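# Pop the blue snap-on lid off its jar

## Task

Remove the blue snap-on lid from its jar without knocking that jar over. Done when that jar stands upright on the mat with its lid resting somewhere not on or against it, every other jar is still upright, and any jar that was closed still has its lid on. Tipping or levering the lid off is allowed.

## Robot and tools

ROBOT. Two 6-joint arms, left_arm and right_arm, each ending in a parallel two-finger gripper. Both bases sit 0.039 m up: left_arm at (-0.021, +0.458) on the +y side, right_arm at (-0.013, -0.454) on the -y side, facing each other across the table. Arm names do not match image left and right.

FRAME. All hand positions, orientations and velocities use the scene frame: origin at the table centre, +z up, table surface at z = +0.020 m. The gripper's fingers extend along its own +x and close along its y. end_effector_position marks the spot between the fingers, 3 to 4 cm short of the tips; only the final 1.5 cm of each inner finger face is flat. Reported hand poses may be off by a few cm, more when reaching far.

ROW FORMAT. Every moving command uses a row of exactly 14 numbers, each in [-1, 1], always for both arms: left_arm waist, shoulder, elbow, wrist pitch, wrist yaw, wrist roll, opening; then right_arm in the same order. The six joint numbers are offsets, not poses: they count from that arm's Joint targets as they stood when the action (or move) began, never from the previous row, so sending the same offset again moves further. Scale: 1.0 equals 2.055 rad for waist, shoulder and elbow, and 4.263 rad for the three wrist joints. Send 0 to keep a joint where its targets are. The opening number is absolute: +1 fully open, about -0.78 where empty fingers touch, anything down to -1 squeezes no further. Resend the current opening to leave a gripper alone; 0 means half-closed, not 'no change'. Closing fully takes at least 0.6 s.

JOINT RANGES (rad, URDF signs): waist -3.054..3.054, shoulder 0..3.142, elbow 0..2.356, wrist pitch -1.571..1.571, wrist yaw -1.571..1.571, wrist roll -3.142..3.142. The elbow is sign-reversed in everything you send and read, so its usable range in your numbers is -2.356..0. Asking any joint to pass a limit by over 0.028 rad gets the action refused for both arms; a first action failing this refuses the whole call. Joints stopped at a real end report "joint sent to its limit". Each step a joint target may lead its measured angle by at most 0.368 rad (first three joints) or 0.763 rad (wrists), and targets putting the hand over 70 mm from where it is get scaled back, so big changes need several actions.

TOOLS.
execute_actions(actions, cameras): actions is a list of actions; each action is a list of 1 to 15 rows, one row per 1/30 s step, the last row repeated to fill 15 steps (0.5 s). An empty list just reports state. cameras picks images: omitted/null/["all"] for all, [] for none; names are cam_high, cam_low, cam_left_wrist, cam_right_wrist (each 672x504).
move(target, speed, blend, opening_speed, blocking, cameras): target is one 14-number row or a list of up to 15 rows; every row's offsets count from the same starting Joint targets. Joints are interpolated together, so hands travel on curves, with no collision avoidance. speed is rad/s for the joint with farthest to go, 0.01 to 7, default 0.5 (one value or one per target). blend (rad) rounds corners between listed targets. opening_speed (0.2 or more, scale units per second) makes the fingers change gradually. blocking=false returns after about 0.5 s while the move continues. The extra "move:" line reports done, off_target (rest more than 0.03 rad away), moving, held or fault, plus limits=held if steps were withheld. Finger changes in later list rows wait until everything is at rest.
wait(seconds 0..10): let time pass holding commands. stop(): brakes a running move. zoom_image(camera, region [x0, y0, x1, y1] pixels, at most 504x504): closer look at a camera's latest image. read_manual(section "licences"): licence text only. finished_scene(scene 1): ends for good.

RESULT LINES. Joint positions: per arm six angles (rad) then the finger-pad gap (m, 0.080 open). Joint velocities likewise, or "within noise". Joint targets: what your next offsets count from. Tool commands: current commands. grip_measured: finger opening on the command scale (errors about 1 mm, reads narrower when squeezing). grip_effort_n: motor effort, negative closing; not pad force. Joint torques and External joint torques: drive output and estimated outside push (a push toward larger angle lowers it). Step readings list joint angles at some steps. Warnings: "joint command not followed" (clearance check altered targets), blocked (an arm was stopped by something), TORQUE FAULT (arm frozen 10 s), MOTOR HOT, OVER-TEMPERATURE FAULT.

GRIPPING. Note grip_measured when the fingers first touch and command about 0.08 lower for a firm hold, less for lighter. Objects under 3 mm thick get weaker grip. Each pad squeezes at most about 34 to 49 N.

LOAD LIMITS (N m, contact torque) per arm: waist 17.2, shoulder 21.3, elbow 21.3, wrist pitch 5.61, wrist yaw 5.59, wrist roll 5.24. Exceeding one stops that arm for 10 s. Held objects count.

AVOID. Do not tip the blue lid's jar or any other jar, and do not pop other lids. Nothing may fall off or be left off the table. No dropping, releasing moving parts, slamming, hard hits or heavy pushes; slow down near contact and do not aim targets far past a surface. Never let the arms collide or one gripper close on the other's fingers. Long stretched holds or pushing against something heat motors. To end a push, command targets back past the current Joint positions. Loose objects may occasionally be nudged by outside disturbances.

CAMERAS. cam_high looks down from above, cam_low from the table's +x side at low height, plus one camera on each wrist; calibration is approximate.

Each tool is called after "Call:" as name(argument=value, ...) on one line, values as JSON.

## Session

Call:
execute_actions(actions=[])

Scene clock: 0.00 s.
left_arm: end_effector_position=(-0.0876, +0.1201, +0.3424) grip_measured=+1.000 grip_effort_n=n/a end_effector_quat_wxyz=(+0.464, +0.298, -0.099, -0.829) | right_arm: end_effector_position=(+0.2953, -0.2367, +0.2240) grip_measured=+1.000 grip_effort_n=n/a end_effector_quat_wxyz=(+0.806, +0.191, +0.312, +0.466)
Joint positions: left_arm=[-0.034 1.123 -1.088 -0.41 0.37 0.672 0.08] | right_arm=[-1.239 1.4 -0.757 0.168 -0.777 0.339 0.08]
Joint velocities: within noise
Joint torques (N m): no reading
External joint torques (N m): no reading
Motor temperatures (°C): left_arm=[29 32 31 33 32 43] | right_arm=[34 33 36 40 31 31]
Heat: left arm: hottest wrist roll 43 °C (+0.0 °C/min); right arm: hottest wrist pitch 40 °C (+0.0 °C/min).
Joint targets: left_arm=[-0.034 1.121 -1.090 -0.408 0.370 0.672] | right_arm=[-1.239 1.397 -0.760 0.169 -0.778 0.339]
Tool commands: left_gripper/opening=+1.0 right_gripper/opening=+1.0

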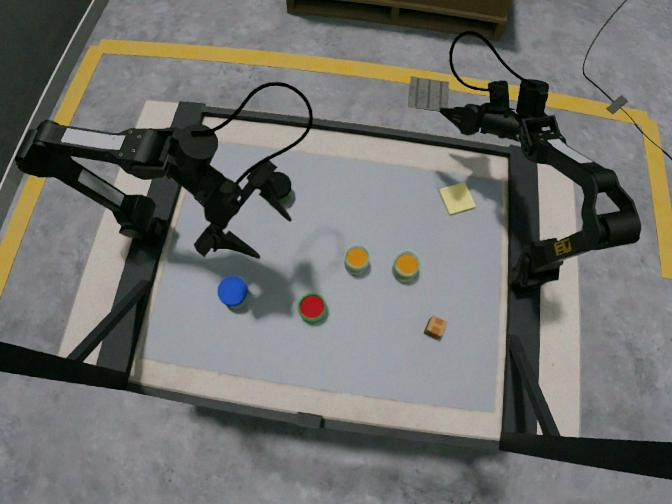

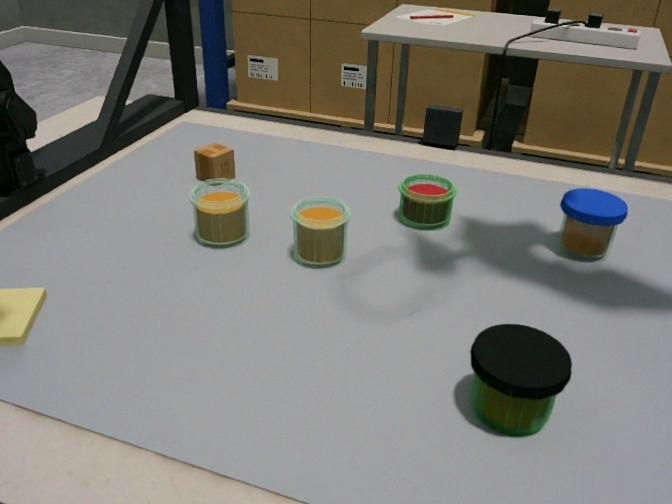

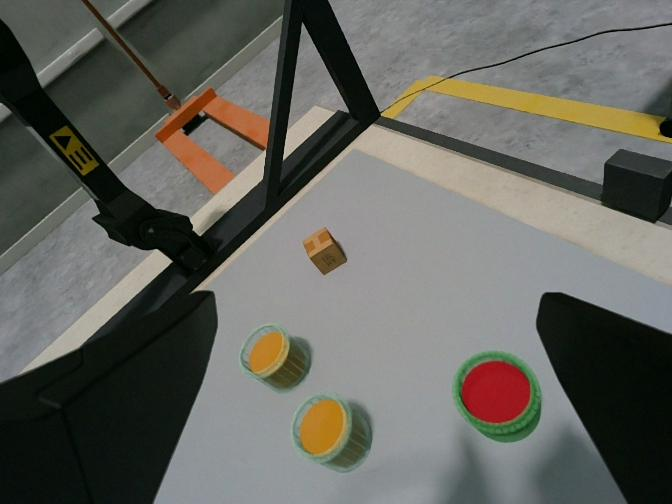

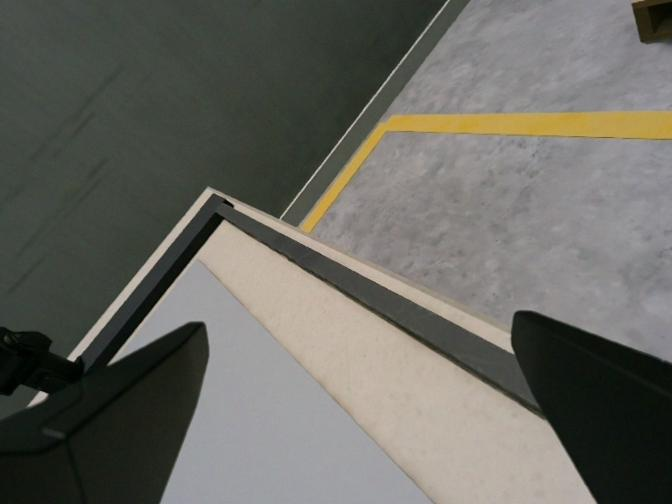

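Call:
zoom_image(camera="cam_high", region=[180, 230, 350, 358])

Call:
zoom_image(camera="cam_low", region=[530, 160, 660, 280])

Call:
zoom_image(camera="cam_low", region=[180, 130, 480, 290])

Scaled by 2.965.

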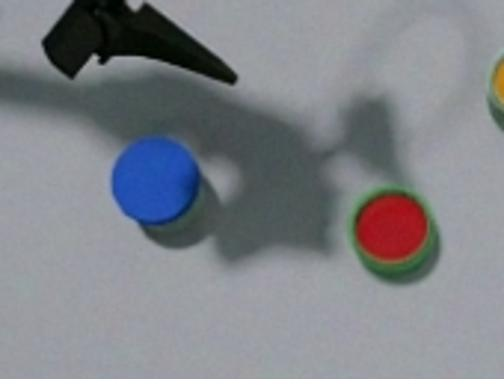

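Scaled by 3.877.

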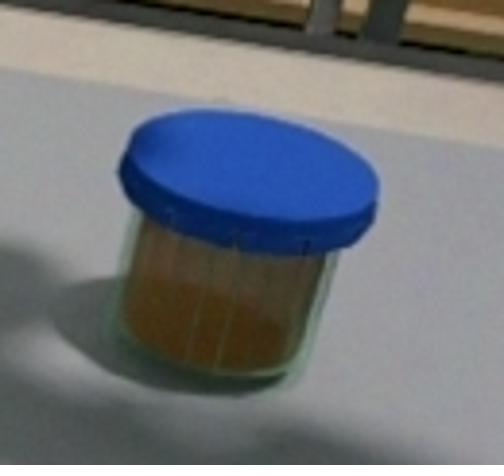

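Scaled by 1.680.

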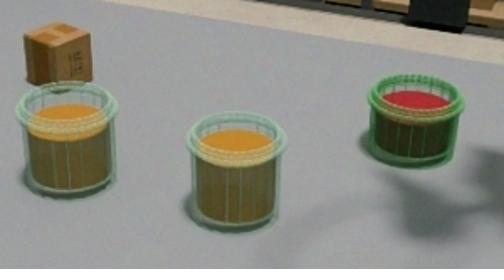

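Call:
move(target=[-0.2013, 0.2131, -0.1339, -0.2273, -0.0868, 0.5461, 1.0, 0.6449, 0.2689, 0.1367, 0.3053, 0.1825, -0.0795, 1.0], speed=1.2)

Scene clock: 19.97 s.
left_arm: end_effector_position=(-0.1359, +0.2187, +0.1979) grip_measured=+1.000 grip_effort_n=-0.2 end_effector_quat_wxyz=(-0.571, +0.417, -0.568, -0.420) | right_arm: end_effector_position=(-0.0488, -0.0348, +0.1534) grip_measured=+1.000 grip_effort_n=0.2 end_effector_quat_wxyz=(+0.676, +0.003, -0.002, +0.737)
Joint positions: left_arm=[-0.444 1.552 -1.35 -1.375 0.002 2.998 0.08] | right_arm=[0.084 1.942 -0.484 1.466 -0.003 0.002 0.08]
Joint velocities: within noise
Joint torques (N m): left_arm=[-0.35 -5.45 -8.22 0.13 -0.08 0.09] | right_arm=[0.23 -5.55 -2.95 1.94 0.03 -0.07]
External joint torques (N m): left_arm=[-0.35 -0.01 -2.61 -0.12 -0.09 0.09] | right_arm=[0.21 0.67 0.56 0.3 0.04 -0.08]
Motor temperatures (°C): left_arm=[29 33 35 35 31 43] | right_arm=[34 37 39 42 31 31]
Heat: left arm: hottest wrist roll 43 °C (+0.0 °C/min); right arm: hottest wrist pitch 42 °C (+6.0 °C/min).
Joint targets: left_arm=[-0.448 1.559 -1.365 -1.378 0.000 3.000] | right_arm=[0.087 1.949 -0.479 1.471 0.000 0.000]
move: done
camera_calibration:
cam_left_wrist: T_world_to_cam=[[0.95092, -0.309359, -0.00701602, 0.207878], [-0.282983, -0.87857, 0.384754, 0.105871], [-0.125191, -0.363885, -0.922992, 0.316348], [0, 0, 0, 1]] pos_world=[-0.128112, 0.272439, 0.252711]
cam_right_wrist: T_world_to_cam=[[0.997773, 0.0628596, -0.0223253, 0.0604978], [-0.000449503, -0.328336, -0.944561, 0.165501], [-0.0667049, 0.942467, -0.327577, 0.156381], [0, 0, 0, 1]] pos_world=[-0.0498572, -0.0968472, 0.208903]

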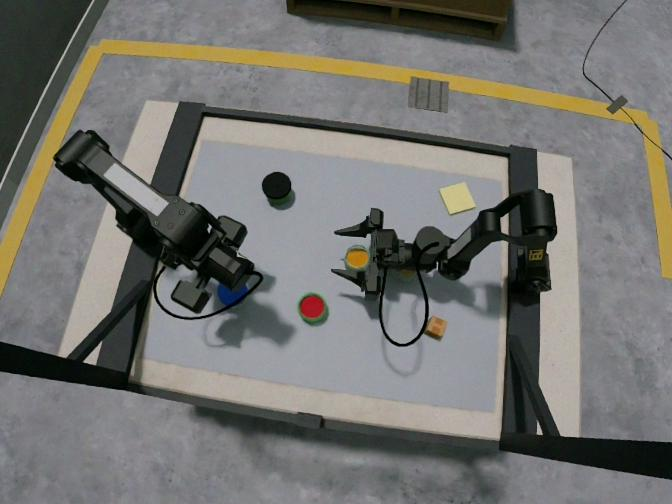

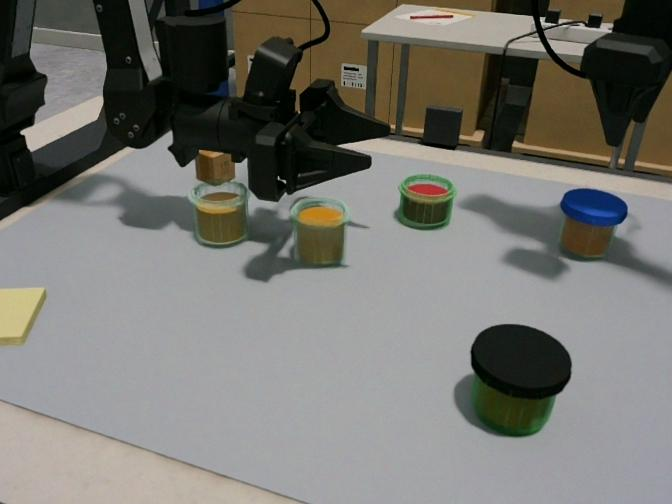

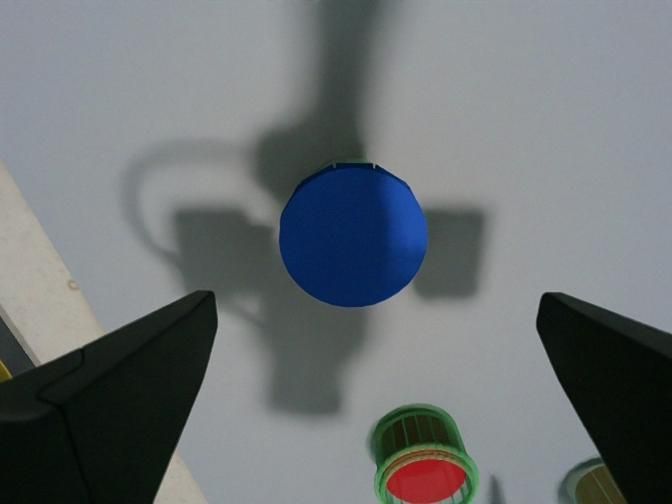

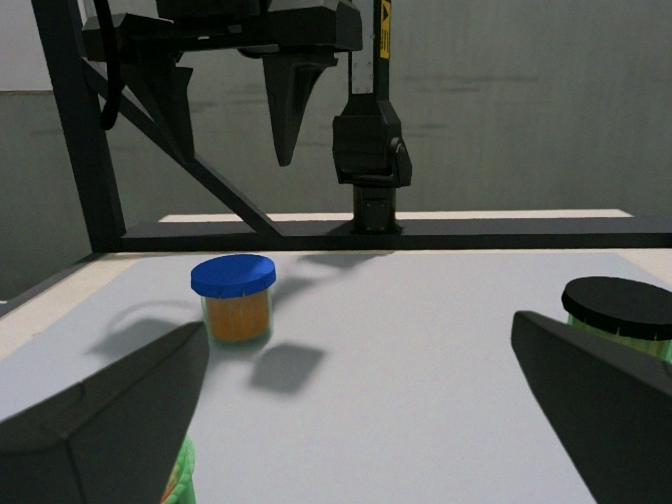

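Call:
zoom_image(camera="cam_right_wrist", region=[170, 230, 300, 360])

Call:
zoom_image(camera="cam_left_wrist", region=[250, 130, 460, 340])

Scaled by 3.877.

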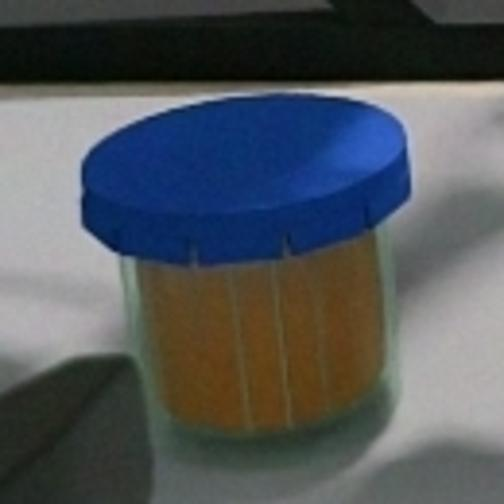

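Scaled by 2.400.

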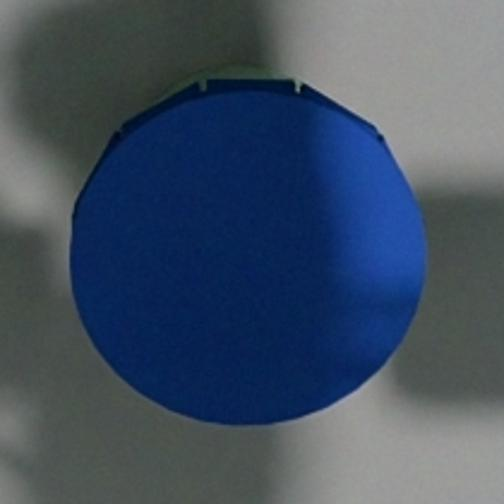

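Call:
move(target=[-0.0012, 0.0376, 0.1032, 0.0682, 0, 0, 1.0, 0, 0, 0, 0, 0, 0, 1.0], speed=0.5, cameras=["cam_left_wrist", "cam_right_wrist"])

Scene clock: 23.87 s.
left_arm: end_effector_position=(-0.1450, +0.2015, +0.1317) grip_measured=+1.000 grip_effort_n=0.2 end_effector_quat_wxyz=(-0.565, +0.420, -0.576, -0.416) | right_arm: end_effector_position=(-0.0488, -0.0348, +0.1532) grip_measured=+1.000 grip_effort_n=0.7 end_effector_quat_wxyz=(+0.676, +0.003, -0.002, +0.737)
Joint positions: left_arm=[-0.447 1.631 -1.166 -1.09 0.002 2.998 0.08] | right_arm=[0.084 1.943 -0.484 1.466 -0.002 0.002 0.08]
Joint velocities: within noise
Joint torques (N m): left_arm=[-0.31 -6.26 -4.63 0.59 -0.07 0.08] | right_arm=[0.22 -5.51 -2.95 1.92 0.04 -0.06]
External joint torques (N m): left_arm=[-0.3 -0.32 0.84 0.35 -0.09 0.08] | right_arm=[0.24 0.71 0.57 0.28 0.04 -0.06]
Motor temperatures (°C): left_arm=[29 33 35 34 31 43] | right_arm=[33 37 38 43 31 31]
Heat: left arm: hottest wrist roll 43 °C (+0.0 °C/min); right arm: hottest wrist pitch 43 °C (+7.5 °C/min).
Joint targets: left_arm=[-0.450 1.636 -1.153 -1.087 0.000 3.001] | right_arm=[0.087 1.950 -0.479 1.471 0.000 0.000]
move: done
camera_calibration:
cam_left_wrist: T_world_to_cam=[[0.94989, -0.312441, -0.00951289, 0.211499], [-0.282033, -0.869771, 0.404914, 0.109242], [-0.134786, -0.381941, -0.914305, 0.248952], [0, 0, 0, 1]] pos_world=[-0.136536, 0.256181, 0.185396]
cam_right_wrist: T_world_to_cam=[[0.997799, 0.0624299, -0.0223371, 0.0603546], [-0.000553266, -0.329031, -0.944319, 0.165186], [-0.0663033, 0.942253, -0.328272, 0.156468], [0, 0, 0, 1]] pos_world=[-0.0497561, -0.0968489, 0.208701]
Images, in order (width x height): cam_left_wrist 672x504, cam_right_wrist 672x504.

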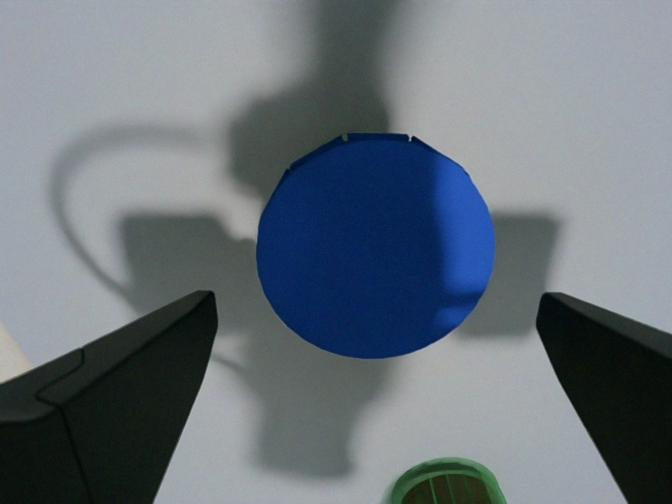

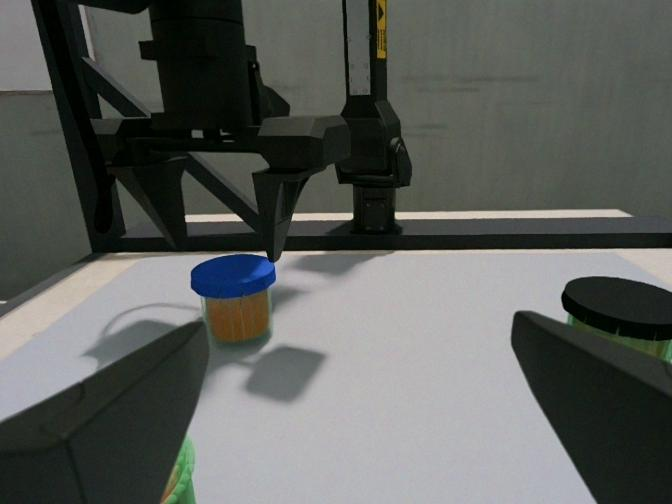

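Call:
move(target=[0, 0.01265, 0.06715, 0.03472, 0, 0, 1.0, 0, 0, 0, 0, 0, 0, 1.0], speed=0.3, cameras=["cam_left_wrist", "cam_right_wrist", "cam_low"])

Scene clock: 26.47 s.
left_arm: end_effector_position=(-0.1410, +0.2097, +0.0919) grip_measured=+1.000 grip_effort_n=-0.7 end_effector_quat_wxyz=(-0.570, +0.417, -0.571, -0.418) | right_arm: end_effector_position=(-0.0488, -0.0348, +0.1532) grip_measured=+1.000 grip_effort_n=0.2 end_effector_quat_wxyz=(+0.676, +0.003, -0.002, +0.737)
Joint positions: left_arm=[-0.447 1.656 -1.028 -0.941 0.002 2.998 0.08] | right_arm=[0.084 1.943 -0.484 1.466 -0.002 0.002 0.08]
Joint velocities: within noise
Joint torques (N m): left_arm=[-0.27 -6.05 -4.32 0.56 -0.06 0.13] | right_arm=[0.26 -5.49 -2.98 1.9 0.07 -0.09]
External joint torques (N m): left_arm=[-0.26 -0.16 0.92 0.32 -0.07 0.13] | right_arm=[0.24 0.73 0.53 0.26 0.07 -0.09]
Motor temperatures (°C): left_arm=[29 34 35 34 31 43] | right_arm=[33 37 38 43 31 31]
Heat: left arm: hottest wrist roll 43 °C (+0.0 °C/min); right arm: hottest wrist pitch 43 °C (+6.8 °C/min).
Joint targets: left_arm=[-0.450 1.662 -1.014 -0.939 0.000 3.001] | right_arm=[0.087 1.950 -0.479 1.471 0.000 0.000]
move: done
camera_calibration:
cam_left_wrist: T_world_to_cam=[[0.94995, -0.312313, -0.00749564, 0.209725], [-0.284665, -0.875238, 0.391056, 0.135765], [-0.128692, -0.36935, -0.920336, 0.21495], [0, 0, 0, 1]] pos_world=[-0.132918, 0.263718, 0.146306]
cam_right_wrist: T_world_to_cam=[[0.997799, 0.0624299, -0.0223371, 0.0603546], [-0.000553266, -0.329031, -0.944319, 0.165186], [-0.0663033, 0.942253, -0.328272, 0.156468], [0, 0, 0, 1]] pos_world=[-0.0497561, -0.0968489, 0.208701]
Images, in order (width x height): cam_low 672x504, cam_left_wrist 672x504, cam_right_wrist 672x504.

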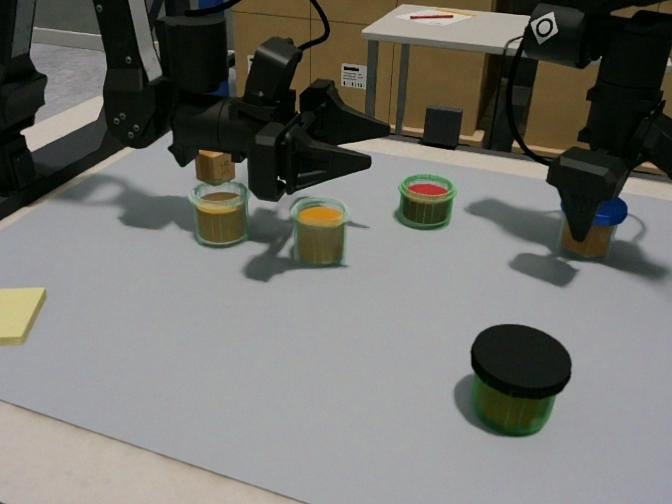

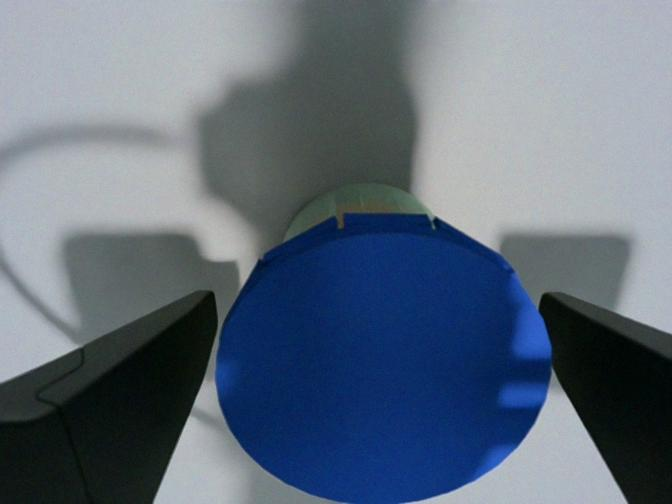

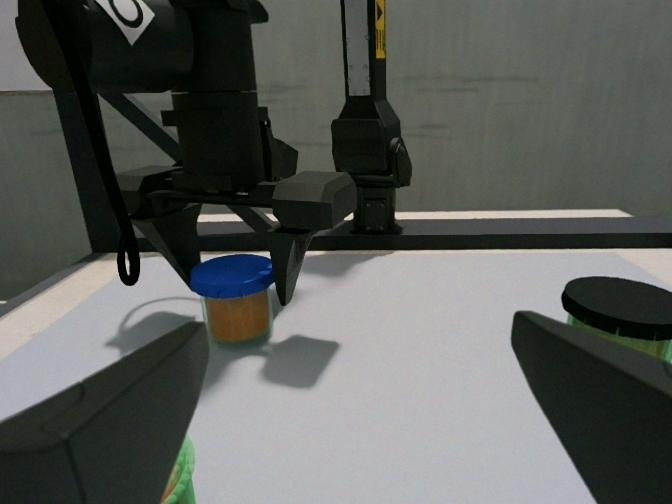

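Call:
zoom_image(camera="cam_right_wrist", region=[150, 210, 330, 360])

Scaled by 2.800.

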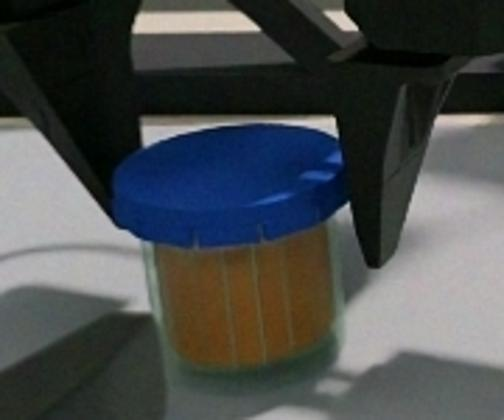

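Call:
move(target=[[0, -0.00487, -0.0214, -0.0068, 0, 0, 1.0, 0, 0, 0, 0, 0, 0, 1.0], [0, -0.00487, -0.0214, -0.0068, 0, 0, 0.62, 0, 0, 0, 0, 0, 0, 1.0]], speed=0.3, opening_speed=0.5, cameras=["cam_left_wrist", "cam_right_wrist", "cam_low"])

Scene clock: 31.10 s.
left_arm: end_effector_position=(-0.1417, +0.2097, +0.0961) grip_measured=+0.635 grip_effort_n=-73.7 end_effector_quat_wxyz=(-0.572, +0.416, -0.570, -0.419) | right_arm: end_effector_position=(-0.0488, -0.0348, +0.1532) grip_measured=+1.000 grip_effort_n=0.2 end_effector_quat_wxyz=(+0.676, +0.003, -0.002, +0.737)
Joint positions: left_arm=[-0.449 1.656 -1.045 -0.965 0.002 2.998 0.064] | right_arm=[0.084 1.943 -0.484 1.466 -0.002 0.002 0.08]
Joint velocities: within noise
Joint torques (N m): left_arm=[-0.13 -7.28 -7.53 0.17 -0.07 0.08] | right_arm=[0.33 -5.49 -3.04 1.9 0.04 -0.1]
External joint torques (N m): left_arm=[-0.13 -1.36 -2.27 -0.06 -0.08 0.08] | right_arm=[0.33 0.75 0.5 0.26 0.04 -0.1]
Motor temperatures (°C): left_arm=[29 34 36 34 31 43] | right_arm=[33 37 38 44 31 31]
Heat: left arm: hottest wrist roll 43 °C (+0.0 °C/min); right arm: hottest wrist pitch 44 °C (+7.7 °C/min).
Joint targets: left_arm=[-0.450 1.652 -1.059 -0.968 0.000 3.000] | right_arm=[0.087 1.950 -0.479 1.471 0.000 0.000]
move: done
camera_calibration:
cam_left_wrist: T_world_to_cam=[[0.949259, -0.314423, -0.0067419, 0.210645], [-0.287664, -0.876738, 0.385461, 0.134305], [-0.127109, -0.363963, -0.922699, 0.218012], [0, 0, 0, 1]] pos_world=[-0.13361, 0.263331, 0.15081]
cam_right_wrist: T_world_to_cam=[[0.997799, 0.0624299, -0.0223371, 0.0603546], [-0.000553266, -0.329031, -0.944319, 0.165186], [-0.0663033, 0.942253, -0.328272, 0.156468], [0, 0, 0, 1]] pos_world=[-0.0497561, -0.0968489, 0.208701]
Images, in order (width x height): cam_low 672x504, cam_left_wrist 672x504, cam_right_wrist 672x504.

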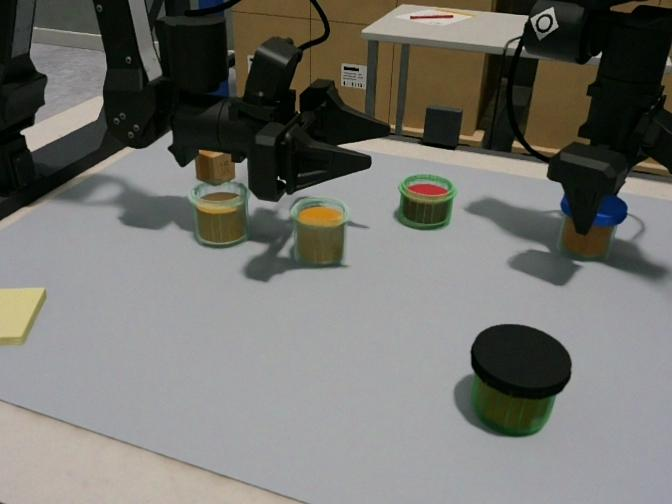

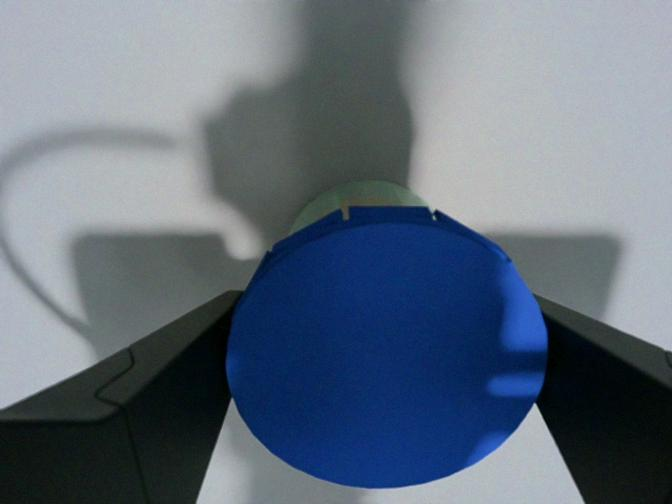

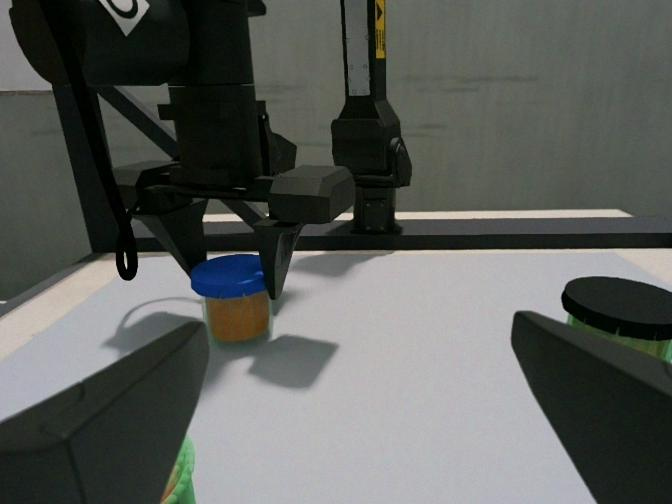

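Call:
move(target=[0, -0.0299, -0.1818, -0.1044, 0, 0, 0.6, 0, 0, 0, 0, 0, 0, 1.0], speed=0.4, cameras=["cam_left_wrist", "cam_right_wrist", "cam_low"])

Scene clock: 34.50 s.
left_arm: end_effector_position=(-0.1405, +0.2120, +0.2012) grip_measured=+0.627 grip_effort_n=-83.5 end_effector_quat_wxyz=(-0.579, +0.412, -0.562, -0.422) | right_arm: end_effector_position=(-0.0488, -0.0348, +0.1532) grip_measured=+1.000 grip_effort_n=0.2 end_effector_quat_wxyz=(+0.676, +0.003, -0.002, +0.737)
Joint positions: left_arm=[-0.449 1.601 -1.412 -1.409 0.001 2.998 0.063] | right_arm=[0.084 1.943 -0.484 1.466 -0.002 0.002 0.08]
Joint velocities: within noise
Joint torques (N m): left_arm=[-0.08 -8.05 -8.78 0.09 -0.04 0.1] | right_arm=[0.16 -5.6 -3.07 1.93 0.06 -0.07]
External joint torques (N m): left_arm=[-0.06 -2.28 -3.22 -0.12 -0.05 0.1] | right_arm=[0.16 0.6 0.42 0.29 0.05 -0.07]
Motor temperatures (°C): left_arm=[29 35 37 34 31 43] | right_arm=[33 38 37 44 31 31]
Heat: left arm: hottest wrist roll 43 °C (+0.0 °C/min); right arm: hottest wrist pitch 44 °C (+7.0 °C/min).
Joint targets: left_arm=[-0.450 1.591 -1.432 -1.413 0.000 3.000] | right_arm=[0.087 1.950 -0.479 1.471 0.000 0.000]
move: done
camera_calibration:
cam_left_wrist: T_world_to_cam=[[0.949306, -0.314335, -0.0033221, 0.210264], [-0.291518, -0.884254, 0.364846, 0.101381], [-0.117621, -0.345382, -0.931062, 0.315142], [0, 0, 0, 1]] pos_world=[-0.132983, 0.264584, 0.257127]
cam_right_wrist: T_world_to_cam=[[0.997799, 0.0624299, -0.0223371, 0.0603546], [-0.000553266, -0.329031, -0.944319, 0.165186], [-0.0663033, 0.942253, -0.328272, 0.156468], [0, 0, 0, 1]] pos_world=[-0.0497561, -0.0968489, 0.208701]
Images, in order (width x height): cam_low 672x504, cam_left_wrist 672x504, cam_right_wrist 672x504.

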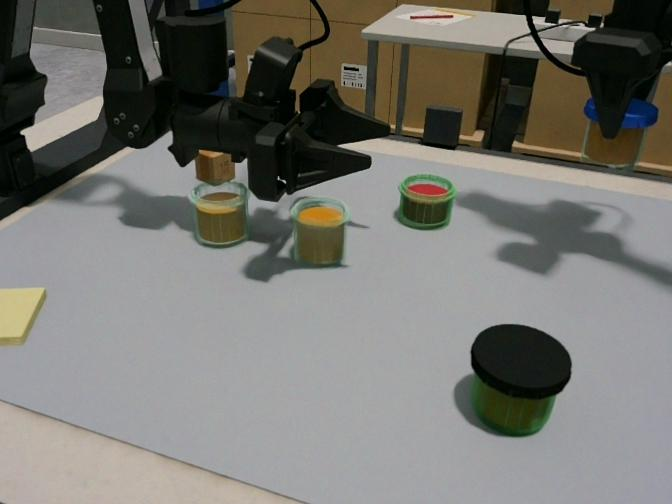

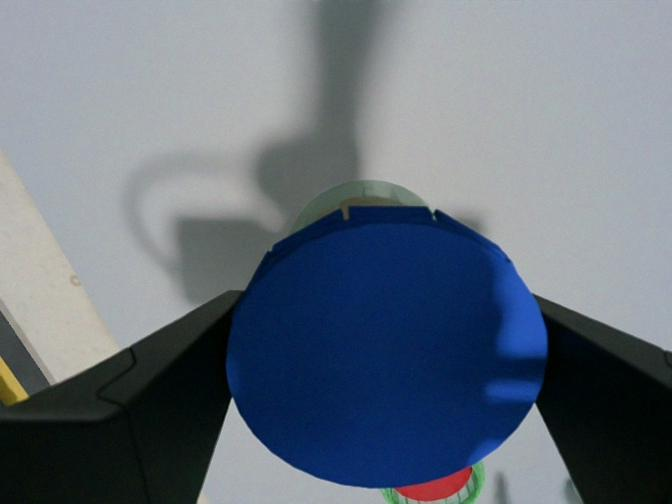

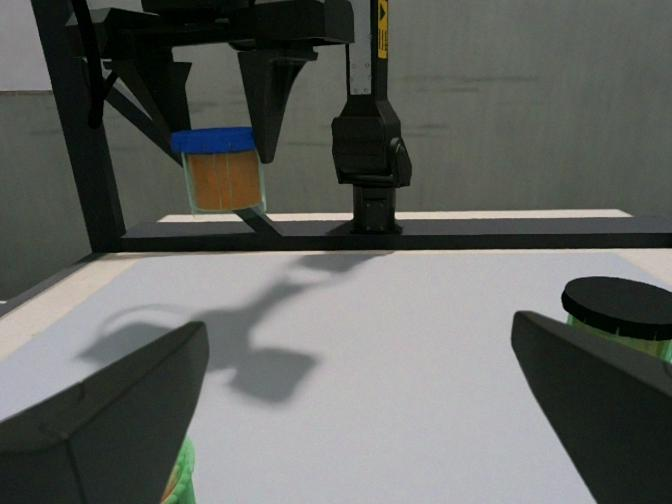

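Call:
move(target=[0.1690, 0.1766, -0.2287, -0.0189, 0, -0.0106, 0.6, 0, 0, 0, 0, 0, 0, 1.0], speed=0.5)

Scene clock: 36.60 s.
left_arm: end_effector_position=(-0.0593, +0.0915, +0.2126) grip_measured=+0.627 grip_effort_n=-83.5 end_effector_quat_wxyz=(-0.477, +0.522, -0.483, -0.517) | right_arm: end_effector_position=(-0.0488, -0.0348, +0.1532) grip_measured=+1.000 grip_effort_n=0.2 end_effector_quat_wxyz=(+0.676, +0.003, -0.002, +0.737)
Joint positions: left_arm=[-0.102 1.95 -1.881 -1.491 -0.001 2.958 0.063] | right_arm=[0.084 1.943 -0.484 1.466 -0.002 0.002 0.08]
Joint velocities: within noise
Joint torques (N m): left_arm=[-0.01 -9.25 -8.87 0.17 0.03 -0.08] | right_arm=[0.16 -5.44 -3.01 1.92 0.06 -0.08]
External joint torques (N m): left_arm=[0 -0.87 -3.34 -0.08 0.01 -0.07] | right_arm=[0.17 0.73 0.46 0.29 0.05 -0.08]
Motor temperatures (°C): left_arm=[29 35 37 34 31 43] | right_arm=[33 38 37 45 31 31]
Heat: left arm: hottest wrist roll 43 °C (+0.0 °C/min); right arm: hottest wrist pitch 45 °C (+8.2 °C/min).
Joint targets: left_arm=[-0.103 1.954 -1.902 -1.493 0.000 2.955] | right_arm=[0.087 1.950 -0.479 1.471 0.000 0.000]
move: done
camera_calibration:
cam_left_wrist: T_world_to_cam=[[0.99772, 0.0671505, -0.00670384, 0.0640481], [0.0642058, -0.913967, 0.400677, 0.030543], [0.0207786, -0.400194, -0.916195, 0.303767], [0, 0, 0, 1]] pos_world=[-0.072175, 0.14518, 0.266502]
cam_right_wrist: T_world_to_cam=[[0.997799, 0.0624299, -0.0223371, 0.0603546], [-0.000553266, -0.329031, -0.944319, 0.165186], [-0.0663033, 0.942253, -0.328272, 0.156468], [0, 0, 0, 1]] pos_world=[-0.0497561, -0.0968489, 0.208701]

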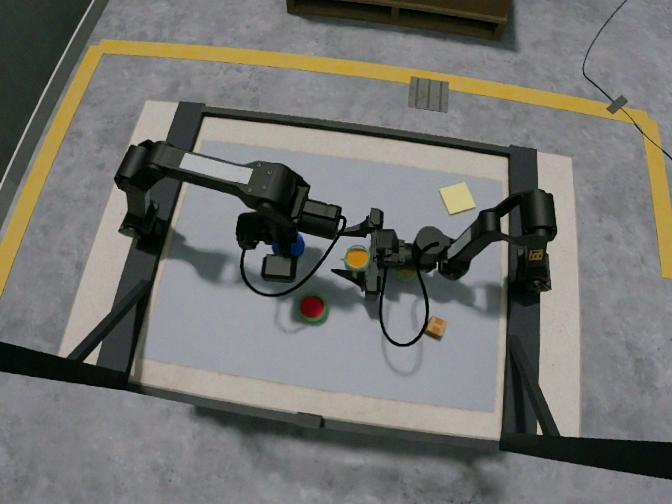

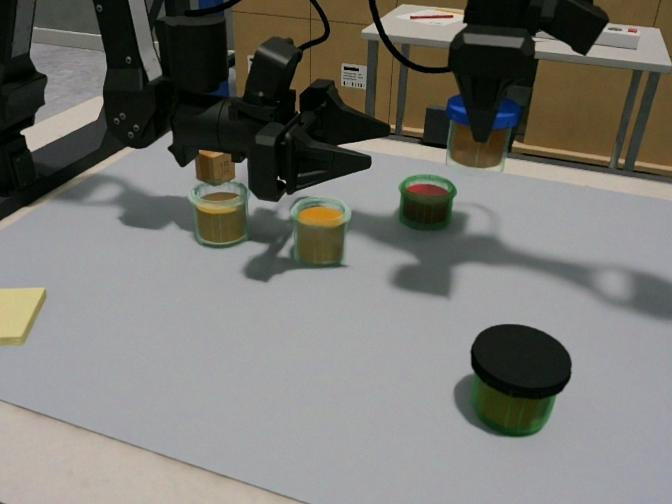

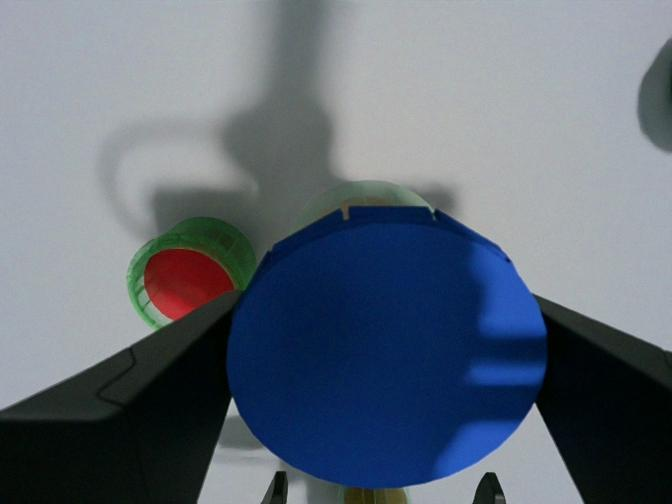

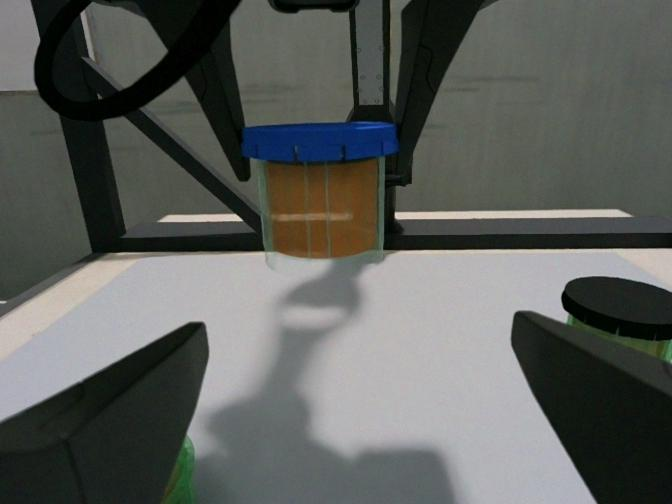

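Call:
move(target=[0, 0, 0, 0, 0, 0, 0.6, 0.0096, 0.02725, -0.1044, -0.03814, 0, 0, 1.0], speed=0.4, cameras=["cam_right_wrist", "cam_low", "cam_high"])

Scene clock: 40.40 s.
left_arm: end_effector_position=(-0.0593, +0.0915, +0.2126) grip_measured=+0.627 grip_effort_n=-83.5 end_effector_quat_wxyz=(-0.477, +0.522, -0.483, -0.517) | right_arm: end_effector_position=(-0.0619, +0.0108, +0.1598) grip_measured=+1.000 grip_effort_n=0.2 end_effector_quat_wxyz=(+0.669, -0.002, +0.002, +0.743)
Joint positions: left_arm=[-0.102 1.95 -1.881 -1.491 -0.001 2.958 0.063] | right_arm=[0.104 1.998 -0.683 1.309 -0.002 0.002 0.08]
Joint velocities: within noise
Joint torques (N m): left_arm=[-0.06 -9.31 -8.89 0.15 0.02 -0.08] | right_arm=[0.16 -6.46 -5.09 1.47 0.04 -0.1]
External joint torques (N m): left_arm=[-0.05 -0.97 -3.37 -0.12 0 -0.08] | right_arm=[0.19 0.76 -0.93 -0.15 0.04 -0.11]
Motor temperatures (°C): left_arm=[28 36 38 34 31 42] | right_arm=[33 38 37 45 31 31]
Heat: left arm: hottest wrist roll 42 °C (-1.5 °C/min); right arm: hottest wrist pitch 45 °C (+7.4 °C/min).
Joint targets: left_arm=[-0.103 1.954 -1.902 -1.493 0.000 2.955] | right_arm=[0.106 2.006 -0.694 1.308 0.000 0.000]
move: done
camera_calibration:
cam_right_wrist: T_world_to_cam=[[0.996386, 0.0820132, -0.0220928, 0.0704036], [0.00717256, -0.340424, -0.940245, 0.18639], [-0.0846334, 0.936689, -0.339782, 0.115551], [0, 0, 0, 1]] pos_world=[-0.0617066, -0.0505579, 0.21607]
Images, in order (width x height): cam_high 672x504, cam_low 672x504, cam_right_wrist 672x504.

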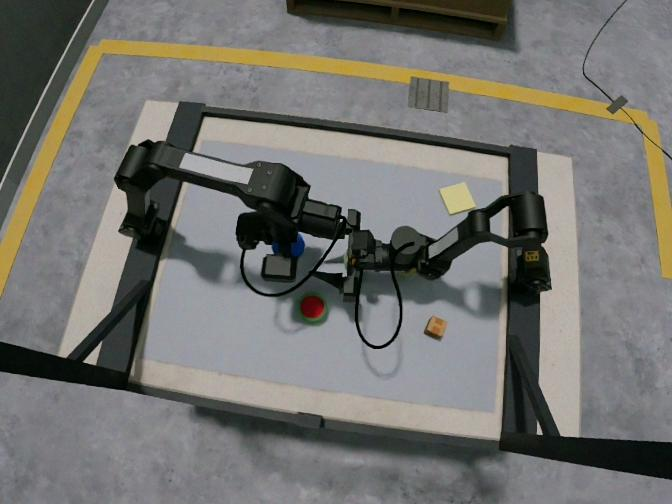

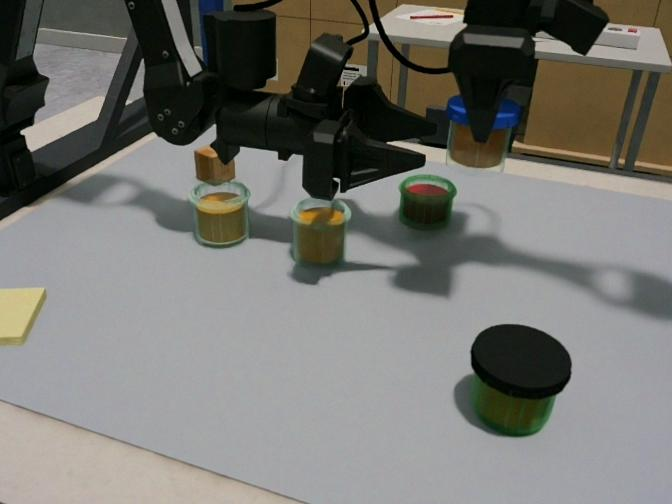

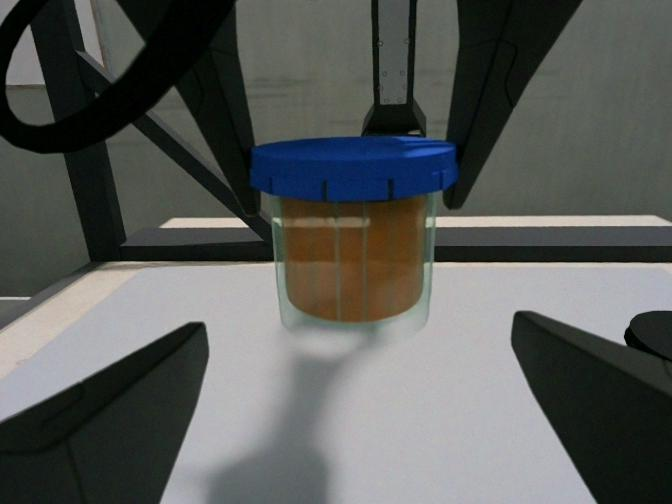

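Call:
move(target=[[0, 0, 0, 0, 0, 0, 0.6, -0.001, 0.0519, -0.1049, -0.0239, 0, 0, 1.0], [0, 0, 0, 0, 0, 0, 0.6, -0.001, 0.0519, -0.1049, -0.0239, 0, 0, 0.36]], speed=0.3, opening_speed=0.5, cameras=["cam_right_wrist", "cam_low", "cam_high"])

Scene clock: 45.03 s.
left_arm: end_effector_position=(-0.0593, +0.0916, +0.2127) grip_measured=+0.627 grip_effort_n=-83.5 end_effector_quat_wxyz=(-0.477, +0.522, -0.483, -0.517) | right_arm: end_effector_position=(-0.0666, +0.0588, +0.1630) grip_measured=+0.403 grip_effort_n=-83.5 end_effector_quat_wxyz=(+0.670, +0.001, +0.000, +0.743)
Joint positions: left_arm=[-0.102 1.95 -1.882 -1.492 -0.001 2.957 0.063] | right_arm=[0.104 2.104 -0.899 1.207 0 0.002 0.053]
Joint velocities: within noise
Joint torques (N m): left_arm=[-0.1 -9.28 -8.88 0.24 0.03 -0.06] | right_arm=[0.06 -7.63 -5.63 1.49 -0.06 -0.07]
External joint torques (N m): left_arm=[-0.17 -0.85 -3.31 -0.02 0.02 -0.06] | right_arm=[0.03 0.84 -0.96 -0.16 -0.06 -0.07]
Motor temperatures (°C): left_arm=[28 37 40 34 31 42] | right_arm=[33 38 37 45 31 31]
Heat: left arm: hottest wrist roll 42 °C (-1.3 °C/min); right arm: hottest wrist pitch 45 °C (+6.7 °C/min).
Joint targets: left_arm=[-0.103 1.954 -1.902 -1.493 0.000 2.955] | right_arm=[0.104 2.112 -0.909 1.206 0.000 0.000]
move: done
camera_calibration:
cam_right_wrist: T_world_to_cam=[[0.99653, 0.0802278, -0.0221797, 0.0713609], [0.00588121, -0.333662, -0.942674, 0.205654], [-0.0830292, 0.939273, -0.332976, 0.0700962], [0, 0, 0, 1]] pos_world=[-0.0665028, -0.00294545, 0.218788]
Images, in order (width x height): cam_high 672x504, cam_low 672x504, cam_right_wrist 672x504.

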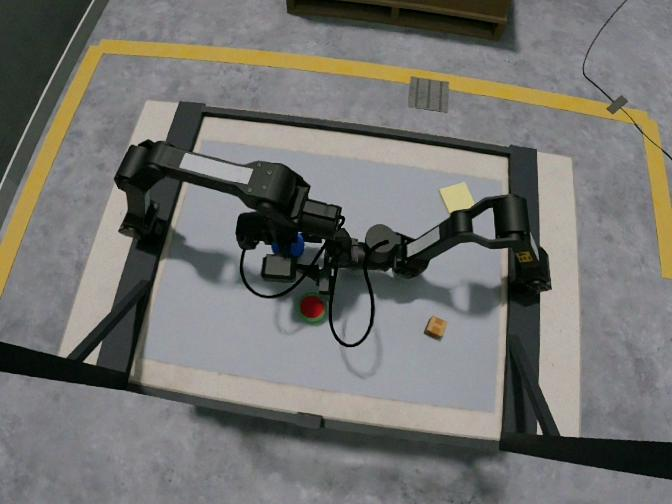

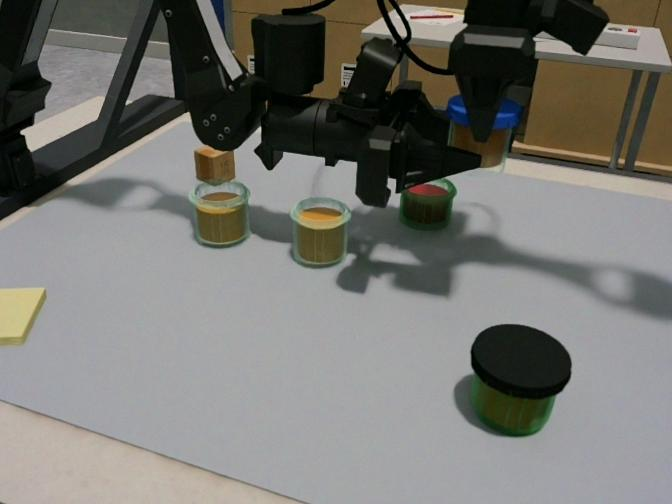

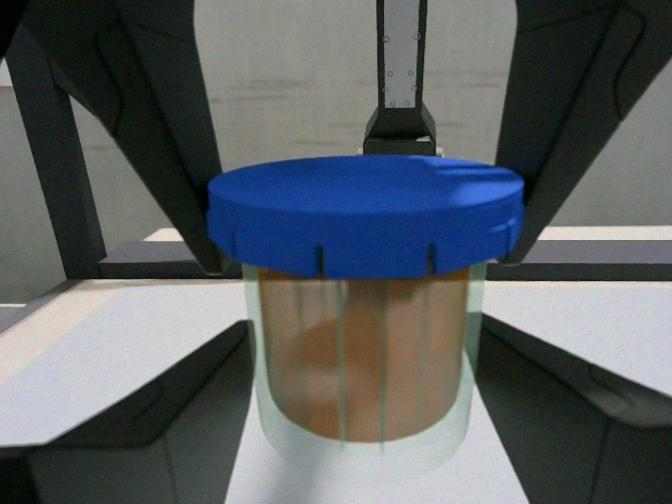

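Call:
move(target=[0.0458, -0.0040, 0.0015, -0.0012, 0.0469, 0.0222, 0.58, 0, 0, 0, 0, 0, 0, 0.34], speed=0.3, cameras=["cam_right_wrist", "cam_low", "cam_left_wrist"])

Scene clock: 49.43 s.
left_arm: end_effector_position=(-0.0548, +0.0920, +0.2151) grip_measured=+0.602 grip_effort_n=-83.5 end_effector_quat_wxyz=(-0.436, +0.469, -0.522, -0.564) | right_arm: end_effector_position=(-0.0657, +0.0602, +0.1657) grip_measured=+0.403 grip_effort_n=-83.5 end_effector_quat_wxyz=(+0.671, +0.008, +0.001, +0.741)
Joint positions: left_arm=[-0.016 1.95 -1.882 -1.5 0.182 3.048 0.062] | right_arm=[0.103 2.104 -0.905 1.21 0.002 0.013 0.053]
Joint velocities: within noise
Joint torques (N m): left_arm=[0.48 -10.32 -8.45 0.48 0.74 0.07] | right_arm=[0.22 -7.68 -4.98 1.26 -0.13 -0.43]
External joint torques (N m): left_arm=[0.46 -2.03 -2.95 0.22 0.61 0.08] | right_arm=[0.19 0.76 -0.31 -0.38 -0.12 -0.43]
Motor temperatures (°C): left_arm=[28 39 41 34 31 42] | right_arm=[33 38 37 45 31 31]
Heat: left arm: hottest wrist roll 42 °C (-1.2 °C/min); right arm: hottest wrist pitch 45 °C (+6.1 °C/min).
Joint targets: left_arm=[-0.009 1.946 -1.899 -1.498 0.200 3.050] | right_arm=[0.104 2.112 -0.909 1.206 0.000 0.000]
move: done
camera_calibration:
cam_left_wrist: T_world_to_cam=[[0.980419, 0.0637487, -0.186317, 0.0976069], [0.130402, -0.919148, 0.371702, 0.0401102], [-0.147557, -0.38872, -0.909463, 0.294469], [0, 0, 0, 1]] pos_world=[-0.057475, 0.145111, 0.271086]
cam_right_wrist: T_world_to_cam=[[0.996487, 0.0767284, -0.0335601, 0.0725628], [-0.00672544, -0.326121, -0.945304, 0.207906], [-0.0834764, 0.942209, -0.324459, 0.0682096], [0, 0, 0, 1]] pos_world=[-0.0652158, -0.00203281, 0.221101]
Images, in order (width x height): cam_low 672x504, cam_left_wrist 672x504, cam_right_wrist 672x504.

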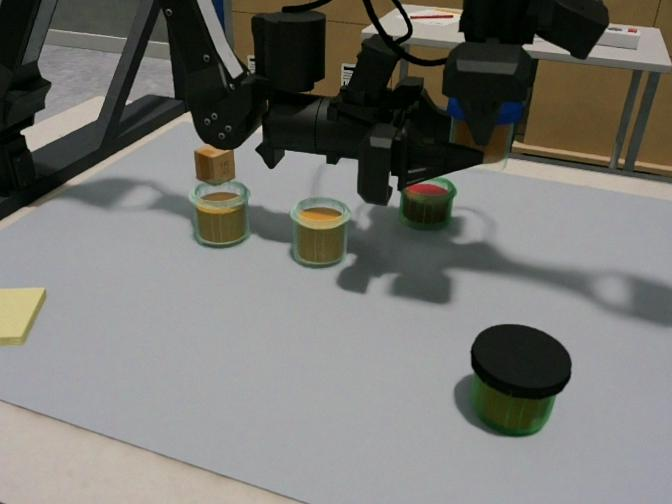

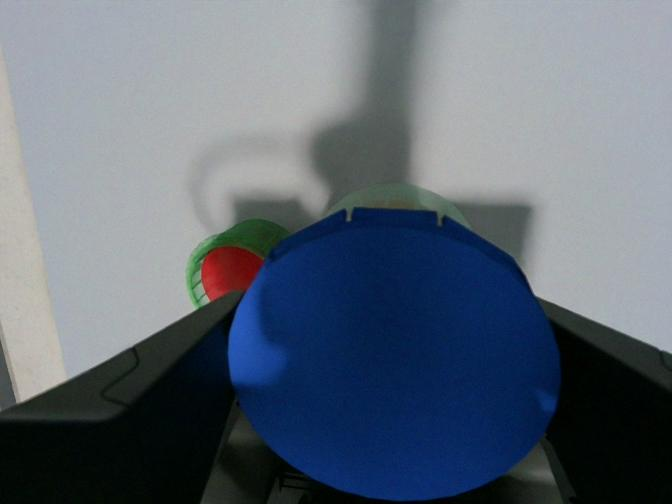

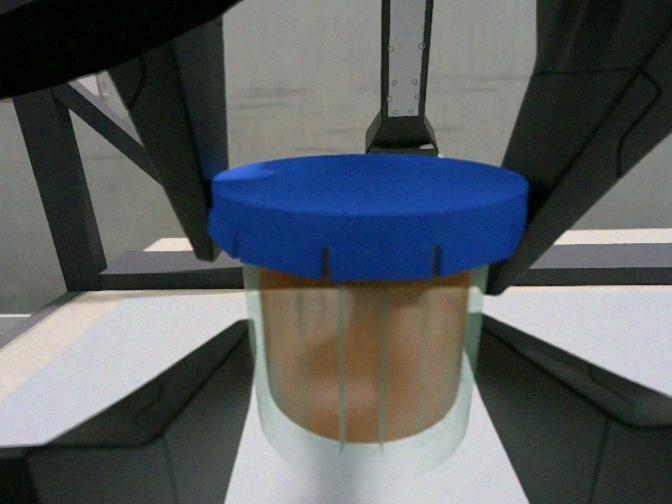

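Call:
zoom_image(camera="cam_right_wrist", region=[190, 130, 550, 330])

Call:
zoom_image(camera="cam_low", region=[400, 60, 560, 200])

Scaled by 1.400.

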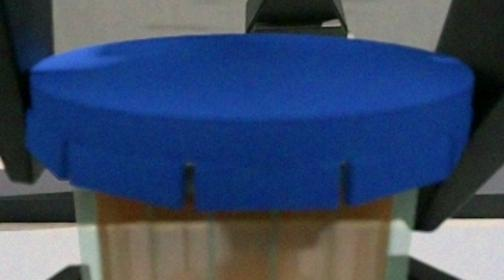

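Scaled by 3.150.

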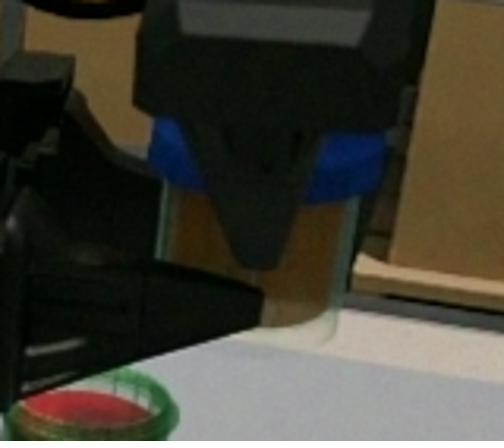

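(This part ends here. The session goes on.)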